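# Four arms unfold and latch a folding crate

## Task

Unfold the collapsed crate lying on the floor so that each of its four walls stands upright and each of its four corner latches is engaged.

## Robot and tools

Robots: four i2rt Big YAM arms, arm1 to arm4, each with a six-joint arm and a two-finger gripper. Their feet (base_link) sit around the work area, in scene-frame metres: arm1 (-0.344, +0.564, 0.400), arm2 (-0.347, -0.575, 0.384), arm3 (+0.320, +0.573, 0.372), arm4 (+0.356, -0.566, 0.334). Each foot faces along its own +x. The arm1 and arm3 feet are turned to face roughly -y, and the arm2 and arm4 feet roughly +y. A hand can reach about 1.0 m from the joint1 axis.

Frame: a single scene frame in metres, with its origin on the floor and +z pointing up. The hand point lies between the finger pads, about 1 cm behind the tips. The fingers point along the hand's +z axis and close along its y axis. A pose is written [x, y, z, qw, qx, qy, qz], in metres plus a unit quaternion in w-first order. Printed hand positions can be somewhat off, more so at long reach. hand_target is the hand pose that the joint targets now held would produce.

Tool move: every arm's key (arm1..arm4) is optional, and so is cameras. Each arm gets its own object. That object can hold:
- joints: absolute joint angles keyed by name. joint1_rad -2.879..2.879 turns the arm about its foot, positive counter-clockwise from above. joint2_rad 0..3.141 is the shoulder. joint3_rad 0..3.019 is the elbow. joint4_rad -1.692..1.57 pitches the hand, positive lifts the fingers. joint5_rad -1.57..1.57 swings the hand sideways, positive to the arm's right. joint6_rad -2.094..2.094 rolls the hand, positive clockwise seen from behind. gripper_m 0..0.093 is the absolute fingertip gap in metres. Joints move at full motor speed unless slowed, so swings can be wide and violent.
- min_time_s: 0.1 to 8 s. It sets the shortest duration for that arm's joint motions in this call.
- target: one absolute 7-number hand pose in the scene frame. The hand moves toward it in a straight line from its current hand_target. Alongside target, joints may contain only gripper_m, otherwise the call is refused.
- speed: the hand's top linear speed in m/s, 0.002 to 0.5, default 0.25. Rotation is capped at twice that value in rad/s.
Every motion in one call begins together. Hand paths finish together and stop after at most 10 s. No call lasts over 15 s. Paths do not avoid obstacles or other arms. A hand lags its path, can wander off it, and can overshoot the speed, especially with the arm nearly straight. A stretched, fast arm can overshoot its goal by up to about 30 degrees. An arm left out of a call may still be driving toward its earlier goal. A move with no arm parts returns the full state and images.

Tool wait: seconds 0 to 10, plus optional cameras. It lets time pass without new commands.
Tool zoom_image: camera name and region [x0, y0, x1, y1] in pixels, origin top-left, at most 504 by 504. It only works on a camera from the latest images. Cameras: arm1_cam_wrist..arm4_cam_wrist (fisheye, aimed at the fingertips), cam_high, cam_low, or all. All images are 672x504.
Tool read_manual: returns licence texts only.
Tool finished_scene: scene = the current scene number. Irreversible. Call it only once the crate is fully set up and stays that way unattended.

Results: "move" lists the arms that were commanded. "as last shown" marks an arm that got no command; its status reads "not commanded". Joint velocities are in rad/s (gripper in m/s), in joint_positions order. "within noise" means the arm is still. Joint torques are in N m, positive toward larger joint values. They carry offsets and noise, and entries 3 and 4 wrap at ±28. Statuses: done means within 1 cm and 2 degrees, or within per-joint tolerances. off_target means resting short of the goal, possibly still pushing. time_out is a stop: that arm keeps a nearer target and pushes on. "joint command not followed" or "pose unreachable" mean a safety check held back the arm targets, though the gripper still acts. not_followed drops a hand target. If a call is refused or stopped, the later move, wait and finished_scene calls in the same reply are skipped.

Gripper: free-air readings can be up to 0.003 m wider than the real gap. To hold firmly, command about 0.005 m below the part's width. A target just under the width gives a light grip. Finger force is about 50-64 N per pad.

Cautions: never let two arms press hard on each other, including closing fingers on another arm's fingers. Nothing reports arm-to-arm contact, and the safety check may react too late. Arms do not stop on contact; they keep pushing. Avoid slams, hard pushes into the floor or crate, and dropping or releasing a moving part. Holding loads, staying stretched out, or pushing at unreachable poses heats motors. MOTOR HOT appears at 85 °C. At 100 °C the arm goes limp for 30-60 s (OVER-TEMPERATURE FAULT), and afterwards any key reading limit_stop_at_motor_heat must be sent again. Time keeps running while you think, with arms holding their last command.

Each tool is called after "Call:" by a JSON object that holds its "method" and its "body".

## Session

Call:
{"method": "move", "body": {"arm1": {"target": [-0.15, 0.12, 0.55, 0, 0.537, 0.843, 0], "speed": 0.35}, "arm4": {"target": [0.15, -0.12, 0.55, 0, 0.850, -0.527, 0], "speed": 0.35}, "cameras": ["all"]}}

Call:
{"method": "zoom_image", "body": {"camera": "cam_high", "region": [210, 200, 460, 420]}}

Call:
{"method": "zoom_image", "body": {"camera": "cam_low", "region": [200, 220, 490, 390]}}

Scene clock: 3.17 s.
Joint torques (N m): arm1=[-0.73 -17.2 11.3 0.06 0.11 0.19] | arm2=[-0.09 1.14 8.21 1.66 0.09 0.01] | arm3=[-0.73 0.21 7.68 2.1 0.23 0.11] | arm4=[2.32 -14.39 13.63 -0.61 -0.16 0.28]
Motor temperatures (°C): arm1=[26 28 28 23 26 23 24] | arm2=[23 24 24 24 27 26 24] | arm3=[26 24 27 23 25 23 27] | arm4=[24 26 26 29 26 25 26]
Heat: arm1: hottest joint2_rad 28 °C; arm2: hottest joint5_rad 27 °C; arm3: hottest joint3_rad 27 °C; arm4: hottest joint4_rad 29 °C.
move: arm1 off_target; arm4 off_target
Joint velocities: within noise
arm1.joint_positions: joint1_rad=+0.235 joint2_rad=+1.652 joint3_rad=+1.315 joint4_rad=-1.289 joint5_rad=-0.016 joint6_rad=-0.042 gripper_m=+0.09396
arm1.joint_status: not commanded
arm1.hand: x=-0.1508 y=+0.1396 z=+0.5296 quat_wxyz=(+0.019, -0.526, -0.850, -0.018)
arm1.hand_target: x=-0.1471 y=+0.1242 z=+0.5475 quat_wxyz=(+0.002, -0.534, -0.845, -0.007)
arm1.hand_status: off_target (0.028 m and 3.4 deg from the pose sent, 0.483 m and 81.8 deg at the start)
arm2.joint_positions: joint1_rad=-0.187 joint2_rad=+0.597 joint3_rad=+1.311 joint4_rad=-1.291 joint5_rad=+0.241 joint6_rad=-0.242 gripper_m=+0.09396
arm2.joint_status: not commanded
arm2.hand: x=-0.2311 y=-0.3617 z=+0.9012 quat_wxyz=(-0.466, +0.549, -0.680, -0.135)
arm2.hand_target: x=-0.2316 y=-0.3634 z=+0.9148 quat_wxyz=(-0.477, +0.543, -0.676, -0.142)
arm2.hand_status: not commanded
arm3.joint_positions: joint1_rad=+0.868 joint2_rad=+0.636 joint3_rad=+1.401 joint4_rad=-1.459 joint5_rad=+0.267 joint6_rad=-0.463 gripper_m=+0.09396
arm3.joint_status: not commanded
arm3.hand: x=+0.4150 y=+0.3713 z=+0.8920 quat_wxyz=(-0.249, -0.258, -0.861, +0.361)
arm3.hand_target: x=+0.4139 y=+0.3728 z=+0.9010 quat_wxyz=(-0.257, -0.258, -0.856, +0.367)
arm3.hand_status: not commanded
arm4.joint_positions: joint1_rad=+0.218 joint2_rad=+1.627 joint3_rad=+1.468 joint4_rad=-1.457 joint5_rad=+0.005 joint6_rad=-0.044 gripper_m=+0.09396
arm4.joint_status: not commanded
arm4.hand: x=+0.1602 y=-0.1317 z=+0.5311 quat_wxyz=(+0.011, +0.852, -0.523, +0.020)
arm4.hand_target: x=+0.1521 y=-0.1219 z=+0.5476 quat_wxyz=(+0.002, +0.849, -0.528, +0.005)
arm4.hand_status: off_target (0.024 m and 2.7 deg from the pose sent, 0.440 m and 61.7 deg at the start)
pictures: arm1_cam_wrist, arm2_cam_wrist, arm3_cam_wrist, arm4_cam_wrist, cam_high, cam_low

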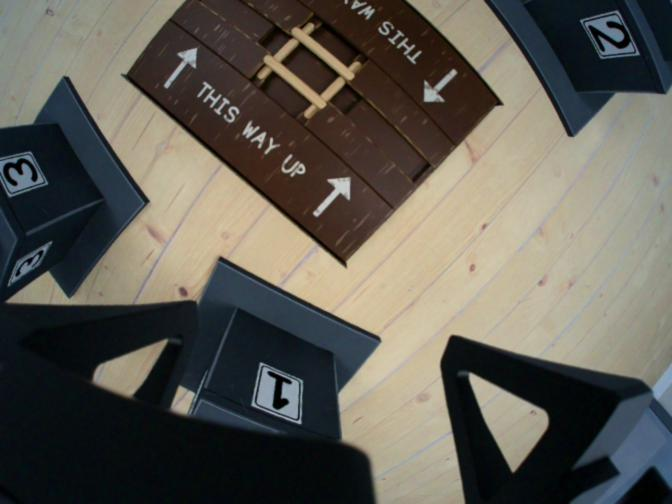

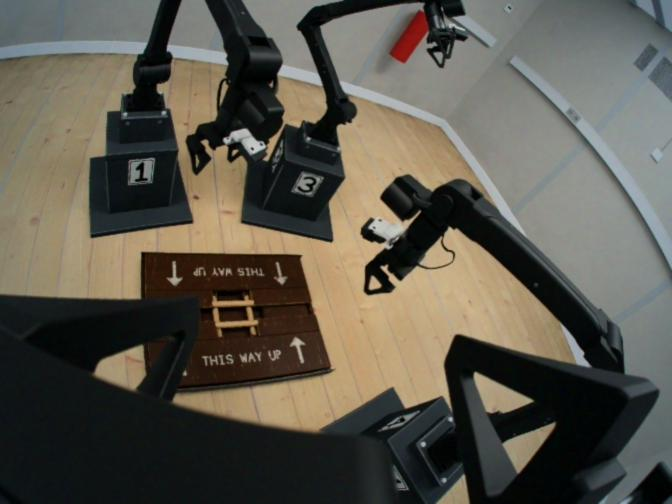

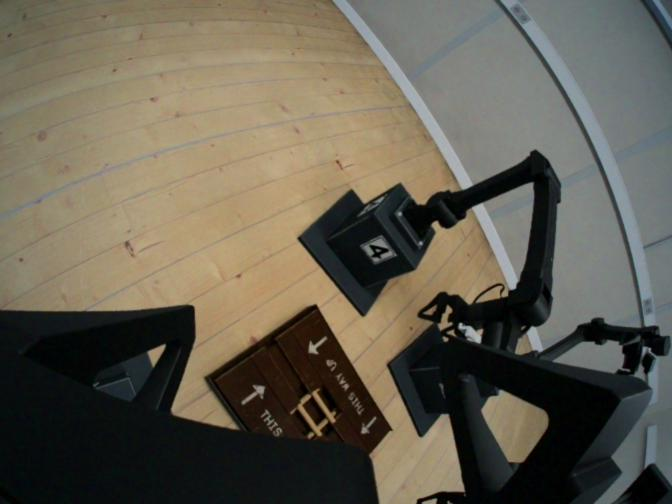

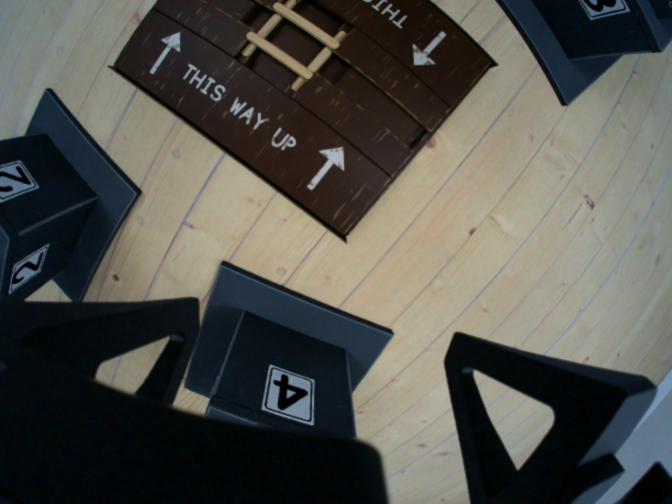

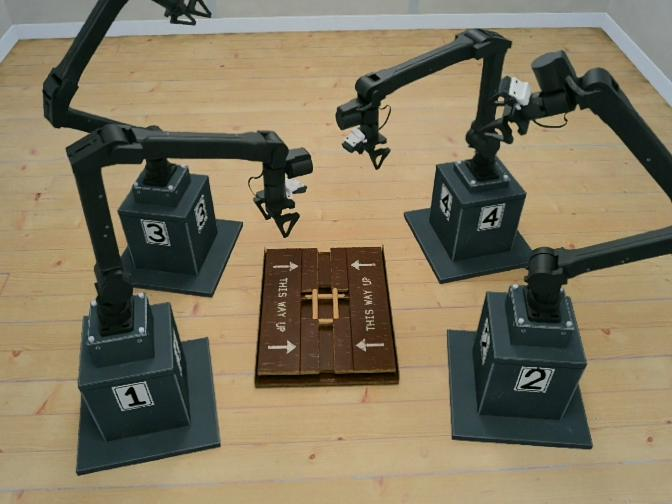

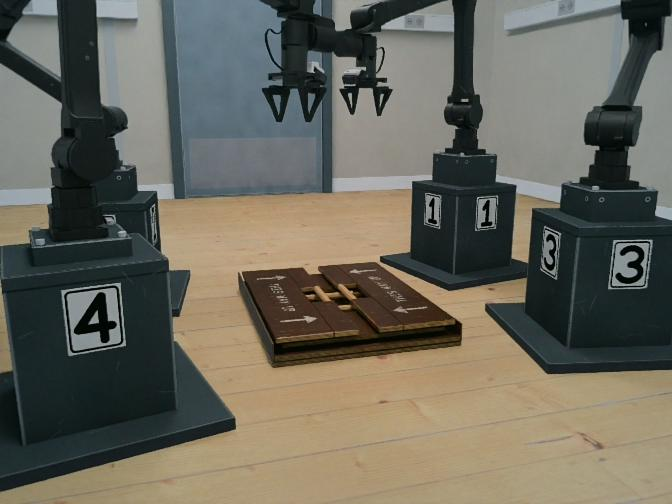

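Scaled by 2.016 from the camera's image (finer frame: 960x720).

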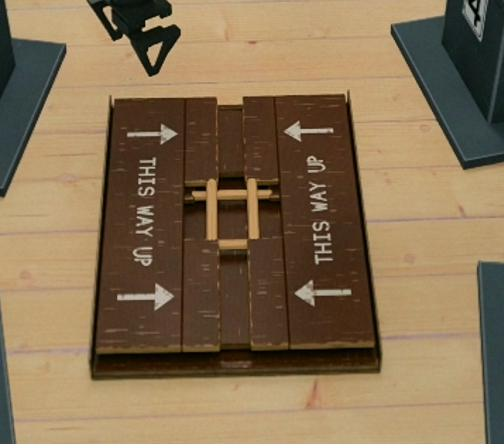

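Scaled by 1.738 from the camera's image (finer frame: 960x720).

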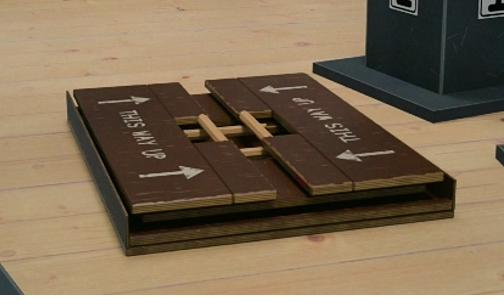

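Call:
{"method": "move", "body": {"arm1": {"target": [0.014, 0.055, 0.112, 0, 0, 0.985, -0.174], "speed": 0.35, "joints": {"gripper_m": 0.04}}, "arm4": {"target": [-0.055, -0.034, 0.112, -0.174, 0.985, 0, 0], "speed": 0.35, "joints": {"gripper_m": 0.04}}, "arm2": {"target": [-0.22, -0.14, 0.45, 0.0493, 0.7054, -0.7054, -0.0493], "speed": 0.35, "joints": {"gripper_m": 0.038}}, "arm3": {"target": [0.19, 0.14, 0.45, 0.0493, 0.7054, 0.7054, 0.0493], "speed": 0.35, "joints": {"gripper_m": 0.038}}, "cameras": ["arm1_cam_wrist", "arm4_cam_wrist", "cam_low"]}}

Scene clock: 30.93 s.
Joint torques (N m): arm1=[-0.67 -23.94 6.12 1.47 0.26 0.01] | arm2=[-0.38 -16.26 8.77 0.06 -0.26 -0.14] | arm3=[-0.62 -12.22 9.51 0.12 0.12 0.15] | arm4=[2.2 -21.07 9.39 0.84 0.02 -0.07]
Motor temperatures (°C): arm1=[26 29 32 23 26 23 24] | arm2=[23 24 26 25 27 26 24] | arm3=[26 24 30 24 25 23 27] | arm4=[24 27 31 29 26 25 26]
Heat: arm1: hottest joint3_rad 32 °C; arm2: hottest joint5_rad 27 °C; arm3: hottest joint3_rad 30 °C; arm4: hottest joint3_rad 31 °C.
move: arm1 off_target; arm2 off_target; arm3 off_target; arm4 off_target
Joint velocities: within noise
arm1.joint_positions: joint1_rad=+0.487 joint2_rad=+2.545 joint3_rad=+1.431 joint4_rad=-0.216 joint5_rad=+0.214 joint6_rad=-0.912 gripper_m=+0.04006
arm1.joint_status: all done
arm1.hand: x=-0.0019 y=+0.0698 z=+0.1080 quat_wxyz=(+0.013, -0.006, -0.987, +0.162)
arm1.hand_target: x=+0.0107 y=+0.0588 z=+0.1114 quat_wxyz=(+0.003, +0.001, -0.985, +0.175)
arm1.hand_status: off_target (0.022 m and 2.1 deg from the pose sent, 0.457 m and 67.0 deg at the start)
arm2.joint_positions: joint1_rad=-0.189 joint2_rad=+1.694 joint3_rad=+1.125 joint4_rad=-1.107 joint5_rad=-0.127 joint6_rad=-0.322 gripper_m=+0.03814
arm2.joint_status: all done
arm2.hand: x=-0.2292 y=-0.1591 z=+0.4313 quat_wxyz=(+0.075, +0.701, -0.708, -0.033)
arm2.hand_target: x=-0.2226 y=-0.1420 z=+0.4485 quat_wxyz=(+0.053, +0.705, -0.706, -0.046)
arm2.hand_status: off_target (0.028 m and 3.5 deg from the pose sent, 0.503 m and 63.3 deg at the start)
arm3.joint_positions: joint1_rad=-0.121 joint2_rad=+1.657 joint3_rad=+1.138 joint4_rad=-1.144 joint5_rad=-0.135 joint6_rad=-0.339 gripper_m=+0.03813
arm3.joint_status: all done
arm3.hand: x=+0.1995 y=+0.1592 z=+0.4380 quat_wxyz=(-0.042, -0.706, -0.703, -0.072)
arm3.hand_target: x=+0.1892 y=+0.1426 z=+0.4481 quat_wxyz=(-0.047, -0.712, -0.699, -0.056)
arm3.hand_status: off_target (0.025 m and 2.8 deg from the pose sent, 0.547 m and 76.8 deg at the start)
arm4.joint_positions: joint1_rad=+0.502 joint2_rad=+2.466 joint3_rad=+1.555 joint4_rad=-0.420 joint5_rad=+0.227 joint6_rad=-0.867 gripper_m=+0.04007
arm4.joint_status: all done
arm4.hand: x=-0.0388 y=-0.0460 z=+0.1106 quat_wxyz=(-0.163, +0.986, -0.011, +0.008)
arm4.hand_target: x=-0.0490 y=-0.0361 z=+0.1103 quat_wxyz=(-0.173, +0.985, -0.002, +0.002)
arm4.hand_status: off_target (0.020 m and 2.0 deg from the pose sent, 0.481 m and 66.3 deg at the start)

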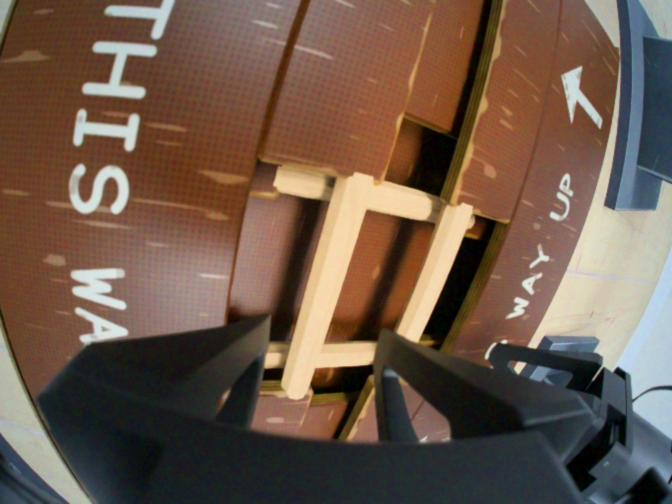

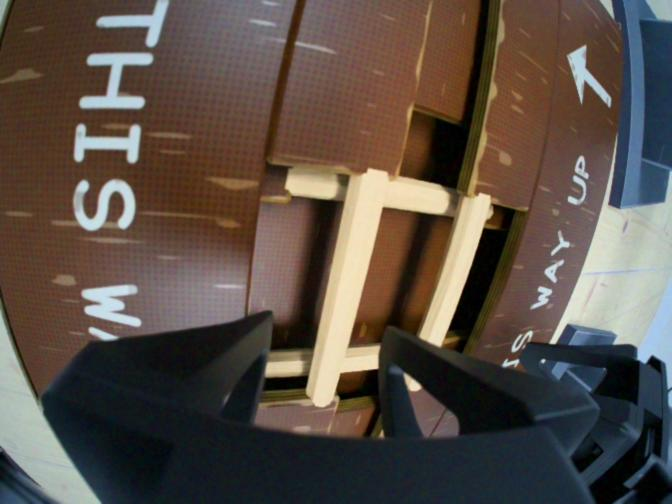

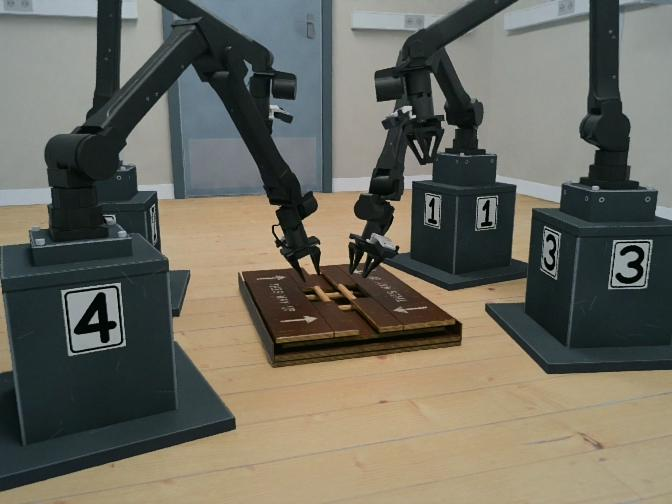

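Call:
{"method": "move", "body": {"arm1": {"target": [0.022, 0.033, 0.042, 0, 0, 0.985, -0.174], "speed": 0.15}, "arm4": {"target": [-0.060, -0.0025, 0.042, -0.174, 0.985, 0, 0], "speed": 0.15}, "cameras": ["arm1_cam_wrist", "arm4_cam_wrist"]}}

Call:
{"method": "zoom_image", "body": {"camera": "arm1_cam_wrist", "region": [200, 200, 460, 440]}}

Call:
{"method": "zoom_image", "body": {"camera": "arm4_cam_wrist", "region": [200, 200, 460, 440]}}

Scene clock: 37.20 s.
Joint torques (N m): arm1=[-1.08 -24.64 6.31 0.91 0.17 -0.02] | arm2=[-0.38 -16.21 8.77 0.08 -0.26 -0.14] | arm3=[-1.03 -11.87 9.48 0.09 0.13 0.11] | arm4=[1.55 -21.83 9.47 0.31 -0.1 -0.07]
Motor temperatures (°C): arm1=[26 29 32 23 26 23 24] | arm2=[23 24 26 25 27 26 24] | arm3=[26 25 31 24 25 23 27] | arm4=[24 27 30 29 26 25 26]
Heat: arm1: hottest joint3_rad 32 °C; arm2: hottest joint5_rad 27 °C; arm3: hottest joint3_rad 31 °C; arm4: hottest joint3_rad 30 °C.
move: arm1 off_target; arm4 done
Joint velocities: within noise
arm1.joint_positions: joint1_rad=+0.487 joint2_rad=+2.735 joint3_rad=+1.632 joint4_rad=-0.204 joint5_rad=+0.206 joint6_rad=-0.923 gripper_m=+0.04006
arm1.joint_status: not commanded
arm1.hand: x=+0.0189 y=+0.0448 z=+0.0417 quat_wxyz=(+0.003, -0.001, -0.986, +0.169)
arm1.hand_target: x=+0.0222 y=+0.0334 z=+0.0423 quat_wxyz=(-0.001, +0.000, -0.985, +0.174)
arm1.hand_status: off_target (0.012 m and 0.7 deg from the pose sent, 0.079 m and 2.1 deg at the start)
arm2: as last shown
arm3.joint_positions: joint1_rad=-0.123 joint2_rad=+1.657 joint3_rad=+1.138 joint4_rad=-1.144 joint5_rad=-0.135 joint6_rad=-0.339 gripper_m=+0.03813
arm3.joint_status: not commanded
arm3.hand: x=+0.1989 y=+0.1594 z=+0.4380 quat_wxyz=(-0.042, -0.707, -0.703, -0.072)
arm3.hand_target: x=+0.1885 y=+0.1428 z=+0.4481 quat_wxyz=(-0.047, -0.712, -0.698, -0.056)
arm3.hand_status: not commanded
arm4.joint_positions: joint1_rad=+0.487 joint2_rad=+2.657 joint3_rad=+1.761 joint4_rad=-0.405 joint5_rad=+0.223 joint6_rad=-0.894 gripper_m=+0.04006
arm4.joint_status: not commanded
arm4.hand: x=-0.0569 y=-0.0098 z=+0.0477 quat_wxyz=(-0.173, +0.985, -0.007, +0.001)
arm4.hand_target: x=-0.0593 y=-0.0023 z=+0.0424 quat_wxyz=(-0.175, +0.985, +0.000, -0.001)
arm4.hand_status: done (0.010 m and 0.8 deg from the pose sent, 0.084 m and 2.0 deg at the start)

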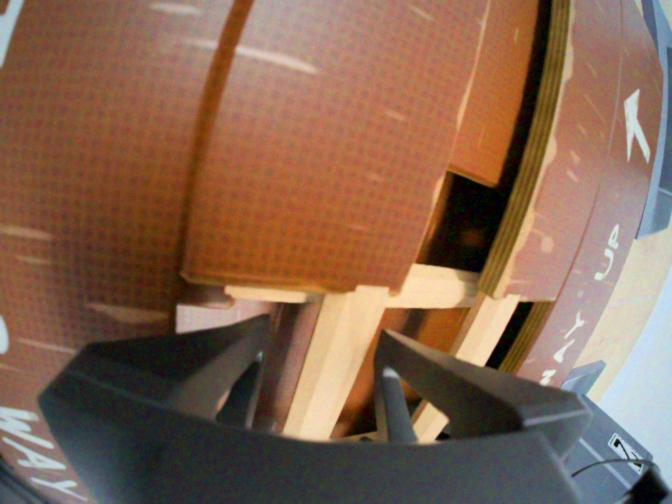

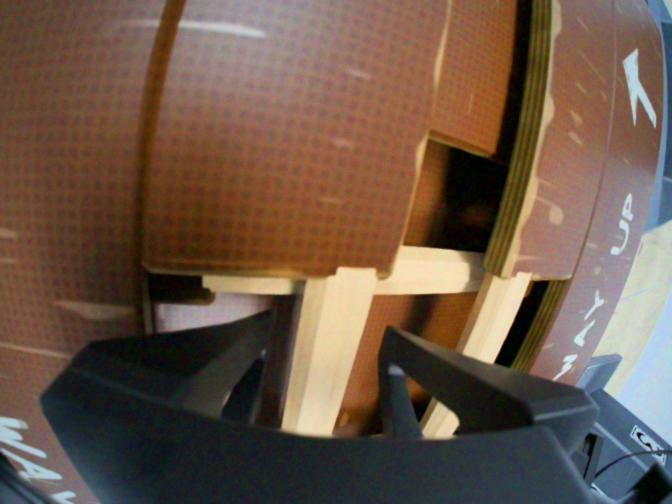

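Scaled by 1.938 from the camera's image (finer frame: 960x720).

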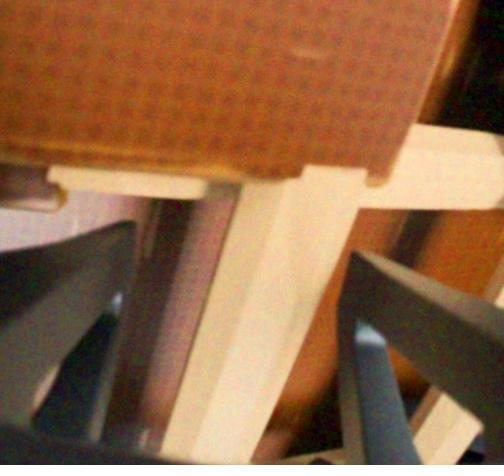

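Scaled by 1.938 from the camera's image (finer frame: 960x720).

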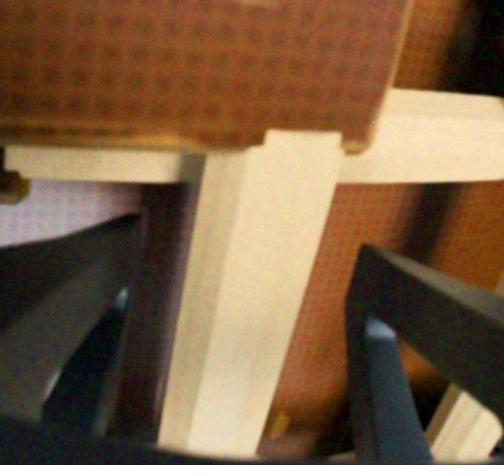

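Call:
{"method": "move", "body": {"arm1": {"joints": {"gripper_m": 0.004}}, "arm4": {"joints": {"gripper_m": 0.004}}}}

Call:
{"method": "move", "body": {"arm1": {"target": [0.024, 0.054, 0.147, 0, 0, 0.961, -0.276], "speed": 0.17}, "arm4": {"target": [-0.056, -0.029, 0.160, -0.276, 0.961, 0, 0], "speed": 0.17}}}

Call:
{"method": "move", "body": {"arm1": {"target": [0.030, 0.135, 0.230, 0, 0, 0.917, -0.399], "speed": 0.2}, "arm4": {"target": [-0.058, -0.101, 0.231, -0.399, 0.917, 0, 0], "speed": 0.2}}}

Call:
{"method": "move", "body": {"arm1": {"target": [0.029, 0.231, 0.251, 0, 0, 0.866, -0.5], "speed": 0.17}, "arm4": {"target": [-0.060, -0.207, 0.250, -0.5, 0.866, 0, 0], "speed": 0.17}, "arm2": {"target": [-0.077, 0.015, 0.13, 0.0493, 0.7054, -0.7054, -0.0493], "speed": 0.3}, "cameras": ["arm2_cam_wrist", "cam_low", "cam_high", "arm3_cam_wrist"]}}

Call:
{"method": "zoom_image", "body": {"camera": "cam_high", "region": [230, 190, 430, 400]}}

Scene clock: 47.87 s.
Joint torques (N m): arm1=[-1.2 -25.11 5.94 0.85 0.29 -0.24] | arm2=[-0.32 -16.15 8.77 0.08 -0.26 -0.14] | arm3=[-1.14 -11.75 9.36 0.03 0.14 0.13] | arm4=[1.38 -21.89 9.42 0.54 0.12 -0.21]
Motor temperatures (°C): arm1=[26 30 31 23 26 23 24] | arm2=[23 25 26 25 27 26 24] | arm3=[26 25 32 23 25 23 27] | arm4=[24 28 30 29 26 25 26]
Heat: arm1: hottest joint3_rad 31 °C; arm2: hottest joint5_rad 27 °C; arm3: hottest joint3_rad 32 °C; arm4: hottest joint3_rad 30 °C.
move: arm1 off_target; arm4 off_target
Joint velocities: within noise
arm1.joint_positions: joint1_rad=+0.484 joint2_rad=+2.735 joint3_rad=+1.635 joint4_rad=-0.206 joint5_rad=+0.203 joint6_rad=-0.885 gripper_m=+0.01780
arm1.joint_status: gripper_m off_target (ended at +0.01782, target +0.00400)
arm1.hand: x=+0.0186 y=+0.0429 z=+0.0422 quat_wxyz=(-0.001, -0.022, -0.985, +0.168)
arm1.hand_target: x=+0.0200 y=+0.0328 z=+0.0421 quat_wxyz=(-0.001, -0.006, -0.985, +0.174)
arm1.hand_status: not commanded
arm2, arm3: as last shown
arm4.joint_positions: joint1_rad=+0.487 joint2_rad=+2.657 joint3_rad=+1.761 joint4_rad=-0.411 joint5_rad=+0.215 joint6_rad=-0.871 gripper_m=+0.01619
arm4.joint_status: gripper_m off_target (ended at +0.01621, target +0.00400)
arm4.hand: x=-0.0570 y=-0.0117 z=+0.0470 quat_wxyz=(-0.168, +0.986, -0.017, -0.002)
arm4.hand_target: x=-0.0595 y=-0.0025 z=+0.0423 quat_wxyz=(-0.174, +0.985, -0.006, -0.002)
arm4.hand_status: not commanded
pictures: none

Scene clock: 49.23 s.
Joint torques (N m): arm1=[0.97 -28.04 2.86 0.84 0.95 -0.34] | arm2=[-0.38 -16.21 8.76 0.06 -0.26 -0.14] | arm3=[-1.26 -12.22 9.52 0.02 0.11 0.11] | arm4=[2.43 -25.58 5.23 0.05 0.26 -0.24]
Motor temperatures (°C): arm1=[26 30 31 23 26 23 25] | arm2=[23 25 26 25 27 26 24] | arm3=[26 25 32 23 25 23 27] | arm4=[24 28 30 29 26 25 26]
Heat: arm1: hottest joint3_rad 31 °C; arm2: hottest joint5_rad 27 °C; arm3: hottest joint3_rad 32 °C; arm4: hottest joint3_rad 30 °C.
move: arm1 off_target; arm4 off_target
Joint velocities: within noise
arm1.joint_positions: joint1_rad=+0.533 joint2_rad=+2.533 joint3_rad=+1.373 joint4_rad=+0.011 joint5_rad=+0.337 joint6_rad=-0.874 gripper_m=+0.01766
arm1.joint_status: not commanded
arm1.hand: x=+0.0191 y=+0.0565 z=+0.1244 quat_wxyz=(-0.007, -0.024, -0.964, +0.266)
arm1.hand_target: x=+0.0260 y=+0.0539 z=+0.1457 quat_wxyz=(-0.001, +0.001, -0.961, +0.276)
arm1.hand_status: off_target (0.023 m and 3.1 deg from the pose sent, 0.106 m and 12.9 deg at the start)
arm2, arm3: as last shown
arm4.joint_positions: joint1_rad=+0.539 joint2_rad=+2.427 joint3_rad=+1.484 joint4_rad=-0.199 joint5_rad=+0.364 joint6_rad=-0.872 gripper_m=+0.01629
arm4.joint_status: not commanded
arm4.hand: x=-0.0568 y=-0.0283 z=+0.1373 quat_wxyz=(-0.274, +0.962, -0.016, -0.006)
arm4.hand_target: x=-0.0623 y=-0.0298 z=+0.1595 quat_wxyz=(-0.279, +0.960, +0.004, -0.004)
arm4.hand_status: off_target (0.023 m and 1.9 deg from the pose sent, 0.114 m and 12.8 deg at the start)
pictures: none

Scene clock: 50.50 s.
Joint torques (N m): arm1=[0.91 -23.94 2.26 1.68 1 -0.26] | arm2=[-0.38 -16.26 8.76 0.05 -0.26 -0.14] | arm3=[-1.2 -11.93 9.5 -0.02 0.11 0.14] | arm4=[2.02 -21.48 4.88 0.92 0.86 -0.33]
Motor temperatures (°C): arm1=[26 30 31 23 26 23 25] | arm2=[23 25 26 25 27 26 24] | arm3=[26 25 32 23 25 23 27] | arm4=[24 28 30 29 26 25 26]
Heat: arm1: hottest joint3_rad 31 °C; arm2: hottest joint5_rad 27 °C; arm3: hottest joint3_rad 32 °C; arm4: hottest joint3_rad 30 °C.
move: arm1 off_target; arm4 off_target
Joint velocities: within noise
arm1.joint_positions: joint1_rad=+0.692 joint2_rad=+2.315 joint3_rad=+1.039 joint4_rad=+0.271 joint5_rad=+0.585 joint6_rad=-0.823 gripper_m=+0.01740
arm1.joint_status: not commanded
arm1.hand: x=+0.0209 y=+0.1332 z=+0.2128 quat_wxyz=(-0.001, -0.020, -0.922, +0.388)
arm1.hand_target: x=+0.0288 y=+0.1327 z=+0.2301 quat_wxyz=(+0.001, +0.000, -0.917, +0.399)
arm1.hand_status: off_target (0.020 m and 2.7 deg from the pose sent, 0.132 m and 16.4 deg at the start)
arm2, arm3: as last shown
arm4.joint_positions: joint1_rad=+0.675 joint2_rad=+2.210 joint3_rad=+1.170 joint4_rad=+0.043 joint5_rad=+0.583 joint6_rad=-0.831 gripper_m=+0.01582
arm4.joint_status: not commanded
arm4.hand: x=-0.0580 y=-0.1016 z=+0.2150 quat_wxyz=(-0.387, +0.922, -0.016, -0.007)
arm4.hand_target: x=-0.0572 y=-0.1012 z=+0.2303 quat_wxyz=(-0.397, +0.918, +0.001, +0.003)
arm4.hand_status: off_target (0.016 m and 2.5 deg from the pose sent, 0.119 m and 15.4 deg at the start)
pictures: none

Scene clock: 52.73 s.
Joint torques (N m): arm1=[1.08 -21.25 0.59 1.8 1.52 -0.17] | arm2=[-0.62 -25.7 7.35 -0.21 -0.16 -0.13] | arm3=[-1.26 -12.16 9.46 0.03 0.11 0.1] | arm4=[4.19 -19.9 1.54 0.94 1.37 0.04]
Motor temperatures (°C): arm1=[26 30 31 23 26 23 25] | arm2=[23 25 26 25 27 26 24] | arm3=[26 25 32 23 25 23 27] | arm4=[24 28 30 29 27 25 26]
Heat: arm1: hottest joint3_rad 31 °C; arm2: hottest joint5_rad 27 °C; arm3: hottest joint3_rad 32 °C; arm4: hottest joint3_rad 30 °C.
move: arm1 off_target; arm2 off_target; arm4 off_target
Joint velocities: within noise
arm1.joint_positions: joint1_rad=+0.902 joint2_rad=+2.298 joint3_rad=+0.856 joint4_rad=+0.508 joint5_rad=+0.864 joint6_rad=-0.736 gripper_m=+0.01698
arm1.joint_status: not commanded
arm1.hand: x=+0.0220 y=+0.2206 z=+0.2387 quat_wxyz=(-0.003, -0.020, -0.871, +0.491)
arm1.hand_target: x=+0.0256 y=+0.2262 z=+0.2513 quat_wxyz=(+0.003, -0.003, -0.865, +0.502)
arm1.hand_status: off_target (0.018 m and 2.6 deg from the pose sent, 0.105 m and 14.6 deg at the start)
arm2.joint_positions: joint1_rad=-0.325 joint2_rad=+2.641 joint3_rad=+1.835 joint4_rad=-0.858 joint5_rad=-0.127 joint6_rad=-0.455 gripper_m=+0.03814
arm2.joint_status: not commanded
arm2.hand: x=-0.0858 y=-0.0027 z=+0.1164 quat_wxyz=(+0.064, +0.701, -0.709, -0.045)
arm2.hand_target: x=-0.0750 y=+0.0117 z=+0.1294 quat_wxyz=(+0.049, +0.703, -0.708, -0.051)
arm2.hand_status: off_target (0.024 m and 1.9 deg from the pose sent, 0.380 m and 3.5 deg at the start)
arm3: as last shown
arm4.joint_positions: joint1_rad=+0.853 joint2_rad=+2.165 joint3_rad=+0.972 joint4_rad=+0.296 joint5_rad=+0.853 joint6_rad=-0.786 gripper_m=+0.01566
arm4.joint_status: not commanded
arm4.hand: x=-0.0588 y=-0.1837 z=+0.2384 quat_wxyz=(-0.493, +0.870, -0.017, -0.004)
arm4.hand_target: x=-0.0560 y=-0.2004 z=+0.2497 quat_wxyz=(-0.501, +0.865, -0.002, +0.003)
arm4.hand_status: off_target (0.026 m and 2.2 deg from the pose sent, 0.111 m and 14.6 deg at the start)
pictures: arm2_cam_wrist, arm3_cam_wrist, cam_high, cam_low

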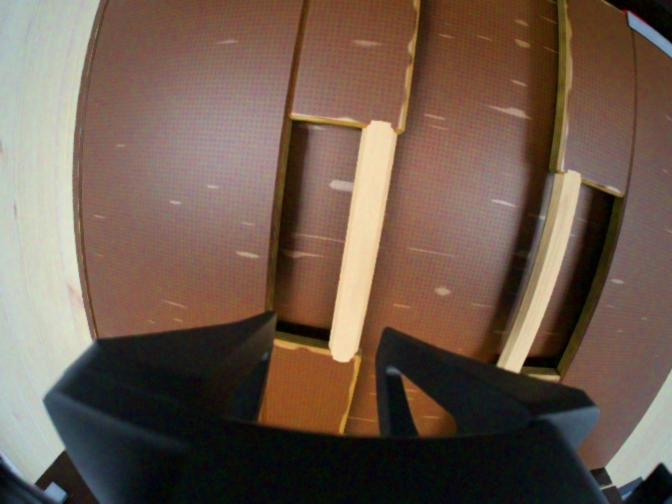

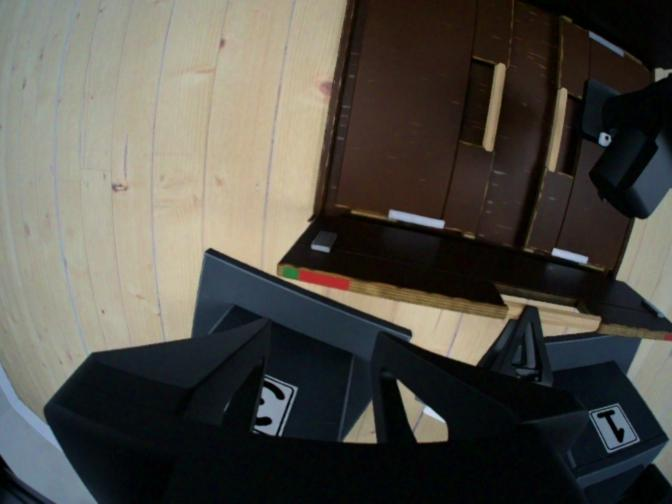

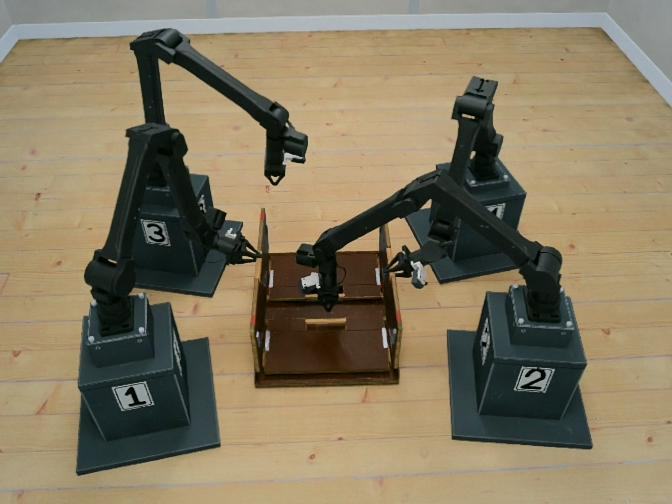

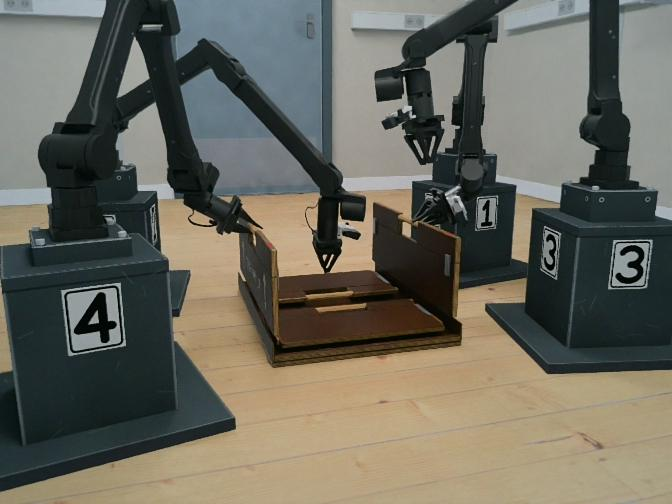

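Scaled by 2.400 from the camera's image (finer frame: 960x720).

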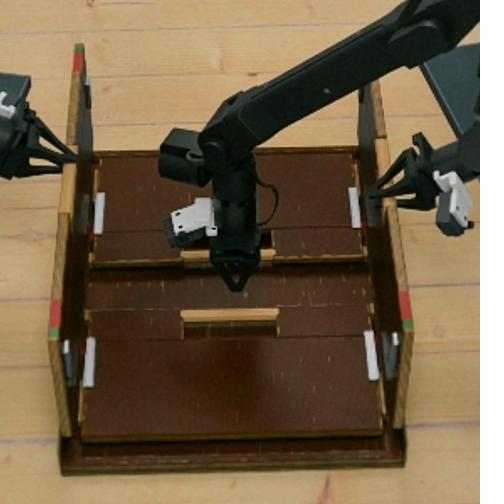

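Call:
{"method": "move", "body": {"arm2": {"target": [-0.071, 0.017, 0.034, 0.0493, 0.7054, -0.7054, -0.0493], "speed": 0.15}, "arm1": {"target": [0.029, 0.244, 0.251, 0, 0, 0.866, -0.5], "speed": 0.08}, "arm4": {"target": [-0.060, -0.223, 0.249, -0.5, 0.866, 0, 0], "speed": 0.08}, "arm3": {"target": [0.11, 0.07, 0.33, 0, 0.7071, 0.7071, 0], "speed": 0.25, "joints": {"gripper_m": 0.04}}, "cameras": ["arm2_cam_wrist"]}}

Call:
{"method": "zoom_image", "body": {"camera": "arm2_cam_wrist", "region": [200, 200, 460, 440]}}

Scene clock: 60.30 s.
Joint torques (N m): arm1=[3.66 -21.89 -0.24 0.83 1.84 -0.03] | arm2=[-0.73 -25.76 6.99 0.31 -0.08 -0.14] | arm3=[-1.32 -14.39 8.58 0.68 0.19 -0.04] | arm4=[7 -20.13 0.36 0.27 1.84 0.35]
Motor temperatures (°C): arm1=[26 30 30 23 27 23 25] | arm2=[23 26 27 24 27 26 24] | arm3=[26 25 33 23 25 23 27] | arm4=[24 29 29 29 28 25 27]
Heat: arm1: hottest joint2_rad 30 °C; arm2: hottest joint3_rad 27 °C; arm3: hottest joint3_rad 33 °C; arm4: hottest joint2_rad 29 °C.
move: arm1 off_target; arm2 off_target; arm3 off_target; arm4 off_target
Joint velocities: within noise
arm1.joint_positions: joint1_rad=+0.907 joint2_rad=+2.298 joint3_rad=+0.857 joint4_rad=+0.505 joint5_rad=+0.870 joint6_rad=-0.717 gripper_m=+0.01695
arm1.joint_status: not commanded
arm1.hand: x=+0.0232 y=+0.2217 z=+0.2393 quat_wxyz=(-0.006, -0.027, -0.870, +0.493)
arm1.hand_target: x=+0.0302 y=+0.2422 z=+0.2506 quat_wxyz=(-0.002, +0.000, -0.866, +0.501)
arm1.hand_status: off_target (0.026 m and 3.3 deg from the pose sent, 0.027 m and 2.6 deg at the start)
arm2.joint_positions: joint1_rad=-0.327 joint2_rad=+2.855 joint3_rad=+2.010 joint4_rad=-0.829 joint5_rad=-0.127 joint6_rad=-0.463 gripper_m=+0.03813
arm2.joint_status: not commanded
arm2.hand: x=-0.0831 y=+0.0004 z=+0.0258 quat_wxyz=(+0.069, +0.702, -0.707, -0.044)
arm2.hand_target: x=-0.0709 y=+0.0150 z=+0.0340 quat_wxyz=(+0.050, +0.704, -0.706, -0.049)
arm2.hand_status: off_target (0.022 m and 2.3 deg from the pose sent, 0.086 m and 1.9 deg at the start)
arm3.joint_positions: joint1_rad=-0.170 joint2_rad=+1.987 joint3_rad=+1.296 joint4_rad=-0.908 joint5_rad=-0.001 joint6_rad=-0.385 gripper_m=+0.03987
arm3.joint_status: all done
arm3.hand: x=+0.1231 y=+0.0879 z=+0.3288 quat_wxyz=(+0.004, -0.707, -0.707, -0.014)
arm3.hand_target: x=+0.1108 y=+0.0719 z=+0.3302 quat_wxyz=(-0.001, -0.707, -0.707, +0.000)
arm3.hand_status: off_target (0.022 m and 1.7 deg from the pose sent, 0.166 m and 9.5 deg at the start)
arm4.joint_positions: joint1_rad=+0.855 joint2_rad=+2.165 joint3_rad=+0.971 joint4_rad=+0.298 joint5_rad=+0.856 joint6_rad=-0.785 gripper_m=+0.01566
arm4.joint_status: not commanded
arm4.hand: x=-0.0585 y=-0.1844 z=+0.2385 quat_wxyz=(-0.494, +0.869, -0.018, -0.004)
arm4.hand_target: x=-0.0593 y=-0.2193 z=+0.2474 quat_wxyz=(-0.501, +0.865, +0.004, +0.002)
arm4.hand_status: off_target (0.040 m and 2.2 deg from the pose sent, 0.041 m and 2.2 deg at the start)

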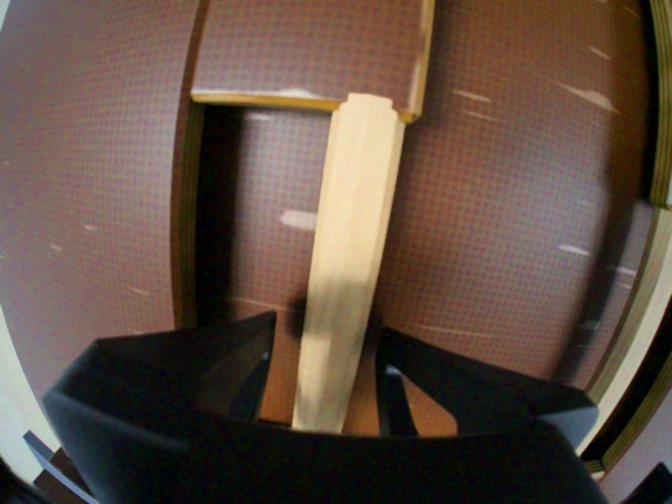

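Scaled by 1.938 from the camera's image (finer frame: 960x720).

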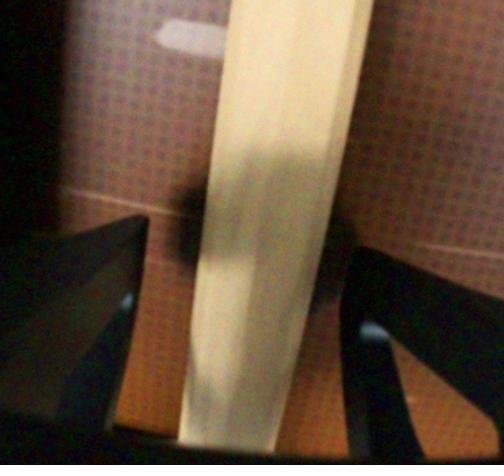

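Call:
{"method": "move", "body": {"arm2": {"joints": {"gripper_m": 0.002}}}}

Call:
{"method": "move", "body": {"arm2": {"target": [-0.100, 0.016, 0.161, 0.0493, 0.7054, -0.7054, -0.0493], "speed": 0.14}}}

Call:
{"method": "move", "body": {"arm2": {"target": [-0.176, 0.016, 0.234, 0, 0.7071, -0.7071, 0], "speed": 0.14}}}

Call:
{"method": "move", "body": {"arm2": {"target": [-0.256, 0.016, 0.256, -0.0308, 0.7064, -0.7064, 0.0308], "speed": 0.14}, "arm3": {"target": [0.030, 0.000, 0.145, 0, 0.7071, 0.7071, 0], "speed": 0.25}}}

Call:
{"method": "move", "body": {"arm2": {"target": [-0.345, 0.015, 0.251, -0.0493, 0.7054, -0.7054, 0.0493], "speed": 0.09}, "cameras": ["arm3_cam_wrist", "arm2_cam_wrist", "cam_high"]}}

Call:
{"method": "zoom_image", "body": {"camera": "cam_high", "region": [230, 190, 430, 400]}}

Scene clock: 65.53 s.
Joint torques (N m): arm1=[4.31 -21.66 -0.23 0.96 1.83 -0.04] | arm2=[-0.62 -25.7 6.99 0.32 -0.09 0.01] | arm3=[-1.79 -14.51 8.51 0.69 0.19 -0.06] | arm4=[6.95 -20.13 0.35 0.25 1.84 0.35]
Motor temperatures (°C): arm1=[26 31 30 23 27 23 25] | arm2=[23 27 27 24 27 26 24] | arm3=[26 25 32 23 25 23 27] | arm4=[24 29 29 29 29 25 27]
Heat: arm1: hottest joint2_rad 31 °C; arm2: hottest joint2_rad 27 °C; arm3: hottest joint3_rad 32 °C; arm4: hottest joint2_rad 29 °C.
move: arm2 off_target
Joint velocities: within noise
arm1, arm3, arm4: as last shown
arm2.joint_positions: joint1_rad=-0.327 joint2_rad=+2.855 joint3_rad=+2.010 joint4_rad=-0.829 joint5_rad=-0.127 joint6_rad=-0.484 gripper_m=+0.01723
arm2.joint_status: gripper_m off_target (ended at +0.01727, target +0.00200)
arm2.hand: x=-0.0831 y=+0.0004 z=+0.0258 quat_wxyz=(+0.068, +0.710, -0.700, -0.044)
arm2.hand_target: x=-0.0709 y=+0.0151 z=+0.0340 quat_wxyz=(+0.050, +0.707, -0.703, -0.050)
arm2.hand_status: not commanded
pictures: none

Scene clock: 67.03 s.
Joint torques (N m): arm1=[3.84 -21.66 -0.2 0.94 1.46 -0.01] | arm2=[0.79 -31.62 4.57 -1.36 -0.92 0.4] | arm3=[-1.14 -14.51 8.61 0.64 0.2 -0.04] | arm4=[6.83 -20.07 0.8 0.25 1.64 0.35]
Motor temperatures (°C): arm1=[26 31 30 23 27 23 25] | arm2=[23 27 27 24 27 26 24] | arm3=[26 25 32 23 25 23 27] | arm4=[24 29 29 29 29 25 27]
Heat: arm1: hottest joint2_rad 31 °C; arm2: hottest joint2_rad 27 °C; arm3: hottest joint3_rad 32 °C; arm4: hottest joint2_rad 29 °C.
move: arm2 off_target
Joint velocities: within noise
arm1.joint_positions: joint1_rad=+0.907 joint2_rad=+2.301 joint3_rad=+0.859 joint4_rad=+0.505 joint5_rad=+0.880 joint6_rad=-0.717 gripper_m=+0.01691
arm1.joint_status: not commanded
arm1.hand: x=+0.0220 y=+0.2212 z=+0.2391 quat_wxyz=(-0.002, -0.028, -0.868, +0.496)
arm1.hand_target: x=+0.0309 y=+0.2418 z=+0.2508 quat_wxyz=(-0.002, +0.000, -0.865, +0.501)
arm1.hand_status: not commanded
arm2.joint_positions: joint1_rad=-0.304 joint2_rad=+2.645 joint3_rad=+1.817 joint4_rad=-0.828 joint5_rad=-0.107 joint6_rad=-0.474 gripper_m=+0.01698
arm2.joint_status: not commanded
arm2.hand: x=-0.0967 y=-0.0023 z=+0.1081 quat_wxyz=(+0.057, +0.716, -0.695, -0.037)
arm2.hand_target: x=-0.0977 y=+0.0181 z=+0.1576 quat_wxyz=(+0.045, +0.706, -0.705, -0.050)
arm2.hand_status: off_target (0.056 m and 2.4 deg from the pose sent, 0.137 m and 2.4 deg at the start)
arm3: as last shown
arm4.joint_positions: joint1_rad=+0.856 joint2_rad=+2.165 joint3_rad=+0.966 joint4_rad=+0.298 joint5_rad=+0.862 joint6_rad=-0.785 gripper_m=+0.01566
arm4.joint_status: not commanded
arm4.hand: x=-0.0563 y=-0.1858 z=+0.2379 quat_wxyz=(-0.495, +0.869, -0.017, -0.001)
arm4.hand_target: x=-0.0594 y=-0.2188 z=+0.2476 quat_wxyz=(-0.501, +0.865, +0.004, +0.002)
arm4.hand_status: not commanded
pictures: none

Scene clock: 68.43 s.
Joint torques (N m): arm1=[4.07 -22.12 -0.16 0.9 1.47 -0.02] | arm2=[2.49 -28.57 5.08 -0.66 -1.15 0.52] | arm3=[-1.2 -14.15 8.54 0.68 0.17 -0.05] | arm4=[6.89 -20.07 0.79 0.27 1.64 0.35]
Motor temperatures (°C): arm1=[26 31 30 23 27 23 25] | arm2=[23 27 27 24 27 26 24] | arm3=[26 25 32 23 25 23 27] | arm4=[24 29 28 29 29 25 27]
Heat: arm1: hottest joint2_rad 31 °C; arm2: hottest joint2_rad 27 °C; arm3: hottest joint3_rad 32 °C; arm4: hottest joint2_rad 29 °C.
move: arm2 off_target
Joint velocities: within noise
arm1, arm3, arm4: as last shown
arm2.joint_positions: joint1_rad=-0.174 joint2_rad=+2.406 joint3_rad=+1.602 joint4_rad=-0.806 joint5_rad=+0.026 joint6_rad=-0.330 gripper_m=+0.01698
arm2.joint_status: not commanded
arm2.hand: x=-0.1576 y=-0.0017 z=+0.1960 quat_wxyz=(+0.011, +0.714, -0.700, +0.021)
arm2.hand_target: x=-0.1750 y=+0.0170 z=+0.2329 quat_wxyz=(+0.000, +0.707, -0.707, +0.000)
arm2.hand_status: off_target (0.046 m and 2.9 deg from the pose sent, 0.150 m and 7.9 deg at the start)
pictures: none

Scene clock: 70.20 s.
Joint torques (N m): arm1=[4.25 -21.77 -0.24 0.91 1.45 -0.02] | arm2=[2.96 -24.76 5.71 0.28 -1.09 0.58] | arm3=[-0.97 -18.08 7.79 -0.02 0.14 -0.04] | arm4=[6.83 -20.07 0.79 0.25 1.64 0.35]
Motor temperatures (°C): arm1=[26 31 30 23 27 23 25] | arm2=[23 27 27 24 27 26 25] | arm3=[26 26 32 23 25 23 27] | arm4=[24 29 28 29 30 25 27]
Heat: arm1: hottest joint2_rad 31 °C; arm2: hottest joint2_rad 27 °C; arm3: hottest joint3_rad 32 °C; arm4: hottest joint5_rad 30 °C.
move: arm2 off_target; arm3 off_target
Joint velocities: within noise
arm1, arm4: as last shown
arm2.joint_positions: joint1_rad=-0.026 joint2_rad=+2.291 joint3_rad=+1.507 joint4_rad=-0.821 joint5_rad=+0.112 joint6_rad=-0.182 gripper_m=+0.01679
arm2.joint_status: not commanded
arm2.hand: x=-0.2322 y=-0.0013 z=+0.2384 quat_wxyz=(-0.019, +0.713, -0.698, +0.056)
arm2.hand_target: x=-0.2551 y=+0.0144 z=+0.2559 quat_wxyz=(-0.027, +0.707, -0.706, +0.033)
arm2.hand_status: off_target (0.034 m and 3.4 deg from the pose sent, 0.117 m and 5.1 deg at the start)
arm3.joint_positions: joint1_rad=-0.247 joint2_rad=+2.504 joint3_rad=+1.707 joint4_rad=-0.776 joint5_rad=-0.001 joint6_rad=-0.460 gripper_m=+0.03987
arm3.joint_status: not commanded
arm3.hand: x=+0.0385 y=+0.0073 z=+0.1506 quat_wxyz=(-0.001, -0.708, -0.706, -0.002)
arm3.hand_target: x=+0.0300 y=+0.0017 z=+0.1446 quat_wxyz=(-0.001, -0.707, -0.707, +0.000)
arm3.hand_status: off_target (0.013 m and 0.3 deg from the pose sent, 0.224 m and 1.7 deg at the start)
pictures: none

Scene clock: 71.83 s.
Joint torques (N m): arm1=[4.01 -21.89 -0.25 1.05 1.5 -0.04] | arm2=[5.6 -22.01 6.28 0.87 -2.34 0.63] | arm3=[-0.97 -18.37 7.66 -0.02 0.14 -0.07] | arm4=[6.83 -20.07 0.77 0.27 1.64 0.35]
Motor temperatures (°C): arm1=[26 31 30 23 27 23 25] | arm2=[23 27 27 24 27 26 25] | arm3=[26 26 32 23 25 23 27] | arm4=[24 29 28 29 30 25 27]
Heat: arm1: hottest joint2_rad 31 °C; arm2: hottest joint2_rad 27 °C; arm3: hottest joint3_rad 32 °C; arm4: hottest joint5_rad 30 °C.
move: arm2 off_target
Joint velocities: within noise
arm1, arm3, arm4: as last shown
arm2.joint_positions: joint1_rad=+0.109 joint2_rad=+2.260 joint3_rad=+1.475 joint4_rad=-0.828 joint5_rad=+0.200 joint6_rad=-0.023 gripper_m=+0.01679
arm2.joint_status: not commanded
arm2.hand: x=-0.2957 y=-0.0013 z=+0.2495 quat_wxyz=(-0.054, +0.703, -0.704, +0.087)
arm2.hand_target: x=-0.3424 y=+0.0129 z=+0.2518 quat_wxyz=(-0.049, +0.706, -0.704, +0.051)
arm2.hand_status: off_target (0.052 m and 4.3 deg from the pose sent, 0.115 m and 3.8 deg at the start)
pictures: arm2_cam_wrist, arm3_cam_wrist, cam_high

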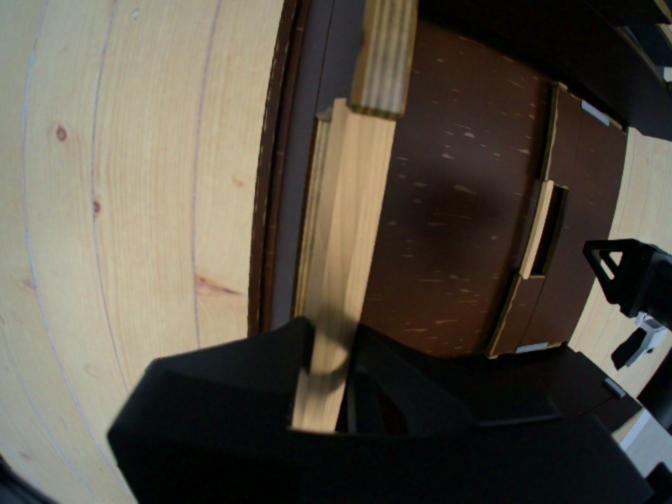

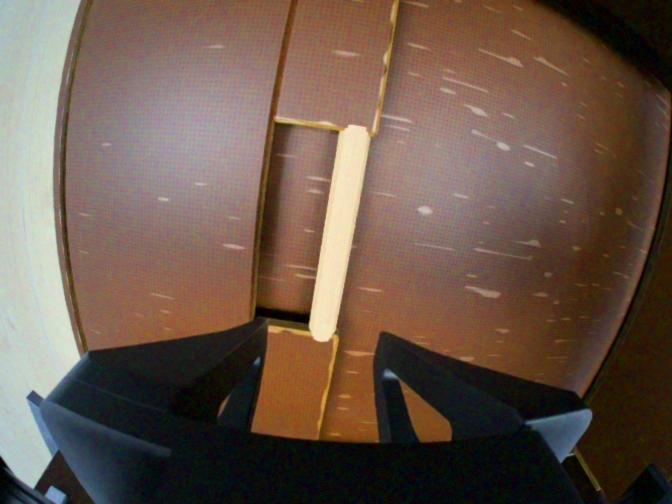

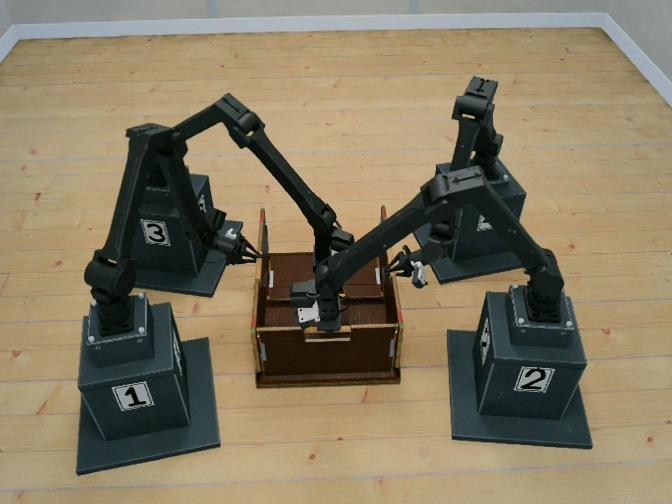

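Scaled by 2.400 from the camera's image (finer frame: 960x720).

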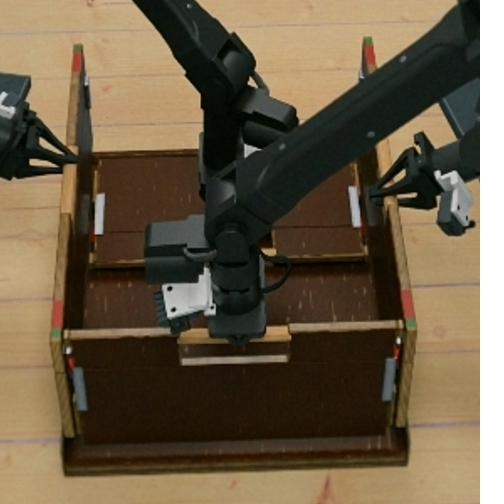

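Call:
{"method": "move", "body": {"arm2": {"target": [-0.372, 0.013, 0.250, -0.0493, 0.7054, -0.7054, 0.0493], "speed": 0.09}, "arm3": {"target": [0.028, 0.001, 0.026, 0.0493, 0.7054, 0.7054, 0.0493], "speed": 0.15}, "cameras": ["arm3_cam_wrist"]}}

Call:
{"method": "zoom_image", "body": {"camera": "arm3_cam_wrist", "region": [200, 200, 460, 440]}}

Scene clock: 77.87 s.
Joint torques (N m): arm1=[4.66 -21.25 -0.2 1.06 1.44 0.01] | arm2=[9.41 -22.24 5.71 0.83 -2.52 0.93] | arm3=[-1.14 -18.49 7.25 -0.27 -0.14 -0.06] | arm4=[6.83 -20.01 0.77 0.27 1.64 0.35]
Motor temperatures (°C): arm1=[26 31 29 23 27 23 25] | arm2=[23 27 27 24 29 26 25] | arm3=[26 26 32 23 25 23 27] | arm4=[24 30 28 29 30 25 27]
Heat: arm1: hottest joint2_rad 31 °C; arm2: hottest joint5_rad 29 °C; arm3: hottest joint3_rad 32 °C; arm4: hottest joint2_rad 30 °C.
move: arm2 off_target; arm3 off_target
Joint velocities: within noise
arm1, arm4: as last shown
arm2.joint_positions: joint1_rad=+0.110 joint2_rad=+2.260 joint3_rad=+1.475 joint4_rad=-0.828 joint5_rad=+0.200 joint6_rad=-0.004 gripper_m=+0.01679
arm2.joint_status: not commanded
arm2.hand: x=-0.2966 y=-0.0012 z=+0.2495 quat_wxyz=(-0.055, +0.697, -0.710, +0.086)
arm2.hand_target: x=-0.3687 y=+0.0084 z=+0.2507 quat_wxyz=(-0.047, +0.707, -0.704, +0.051)
arm2.hand_status: off_target (0.077 m and 4.4 deg from the pose sent, 0.078 m and 4.3 deg at the start)
arm3.joint_positions: joint1_rad=-0.279 joint2_rad=+2.788 joint3_rad=+1.944 joint4_rad=-0.790 joint5_rad=-0.116 joint6_rad=-0.500 gripper_m=+0.03987
arm3.joint_status: not commanded
arm3.hand: x=+0.0353 y=+0.0016 z=+0.0369 quat_wxyz=(-0.048, -0.705, -0.706, -0.047)
arm3.hand_target: x=+0.0296 y=+0.0027 z=+0.0259 quat_wxyz=(-0.049, -0.705, -0.705, -0.050)
arm3.hand_status: off_target (0.013 m and 0.3 deg from the pose sent, 0.125 m and 7.7 deg at the start)

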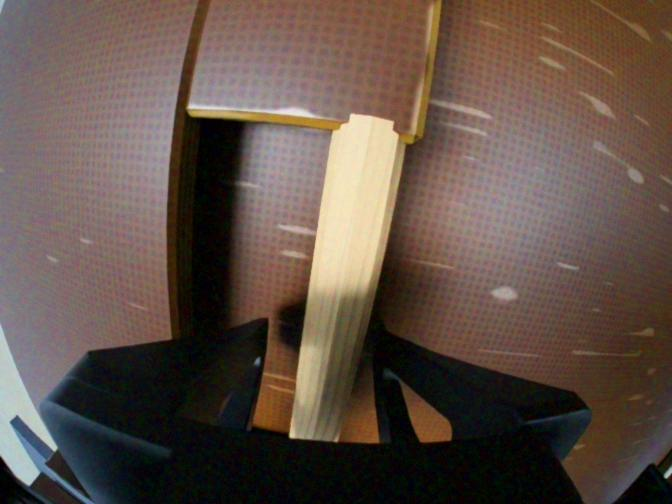

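Scaled by 1.938 from the camera's image (finer frame: 960x720).

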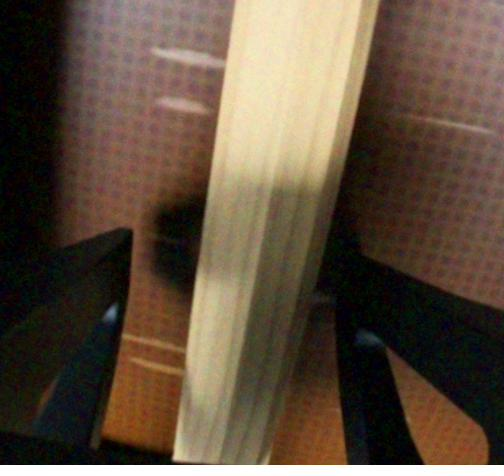

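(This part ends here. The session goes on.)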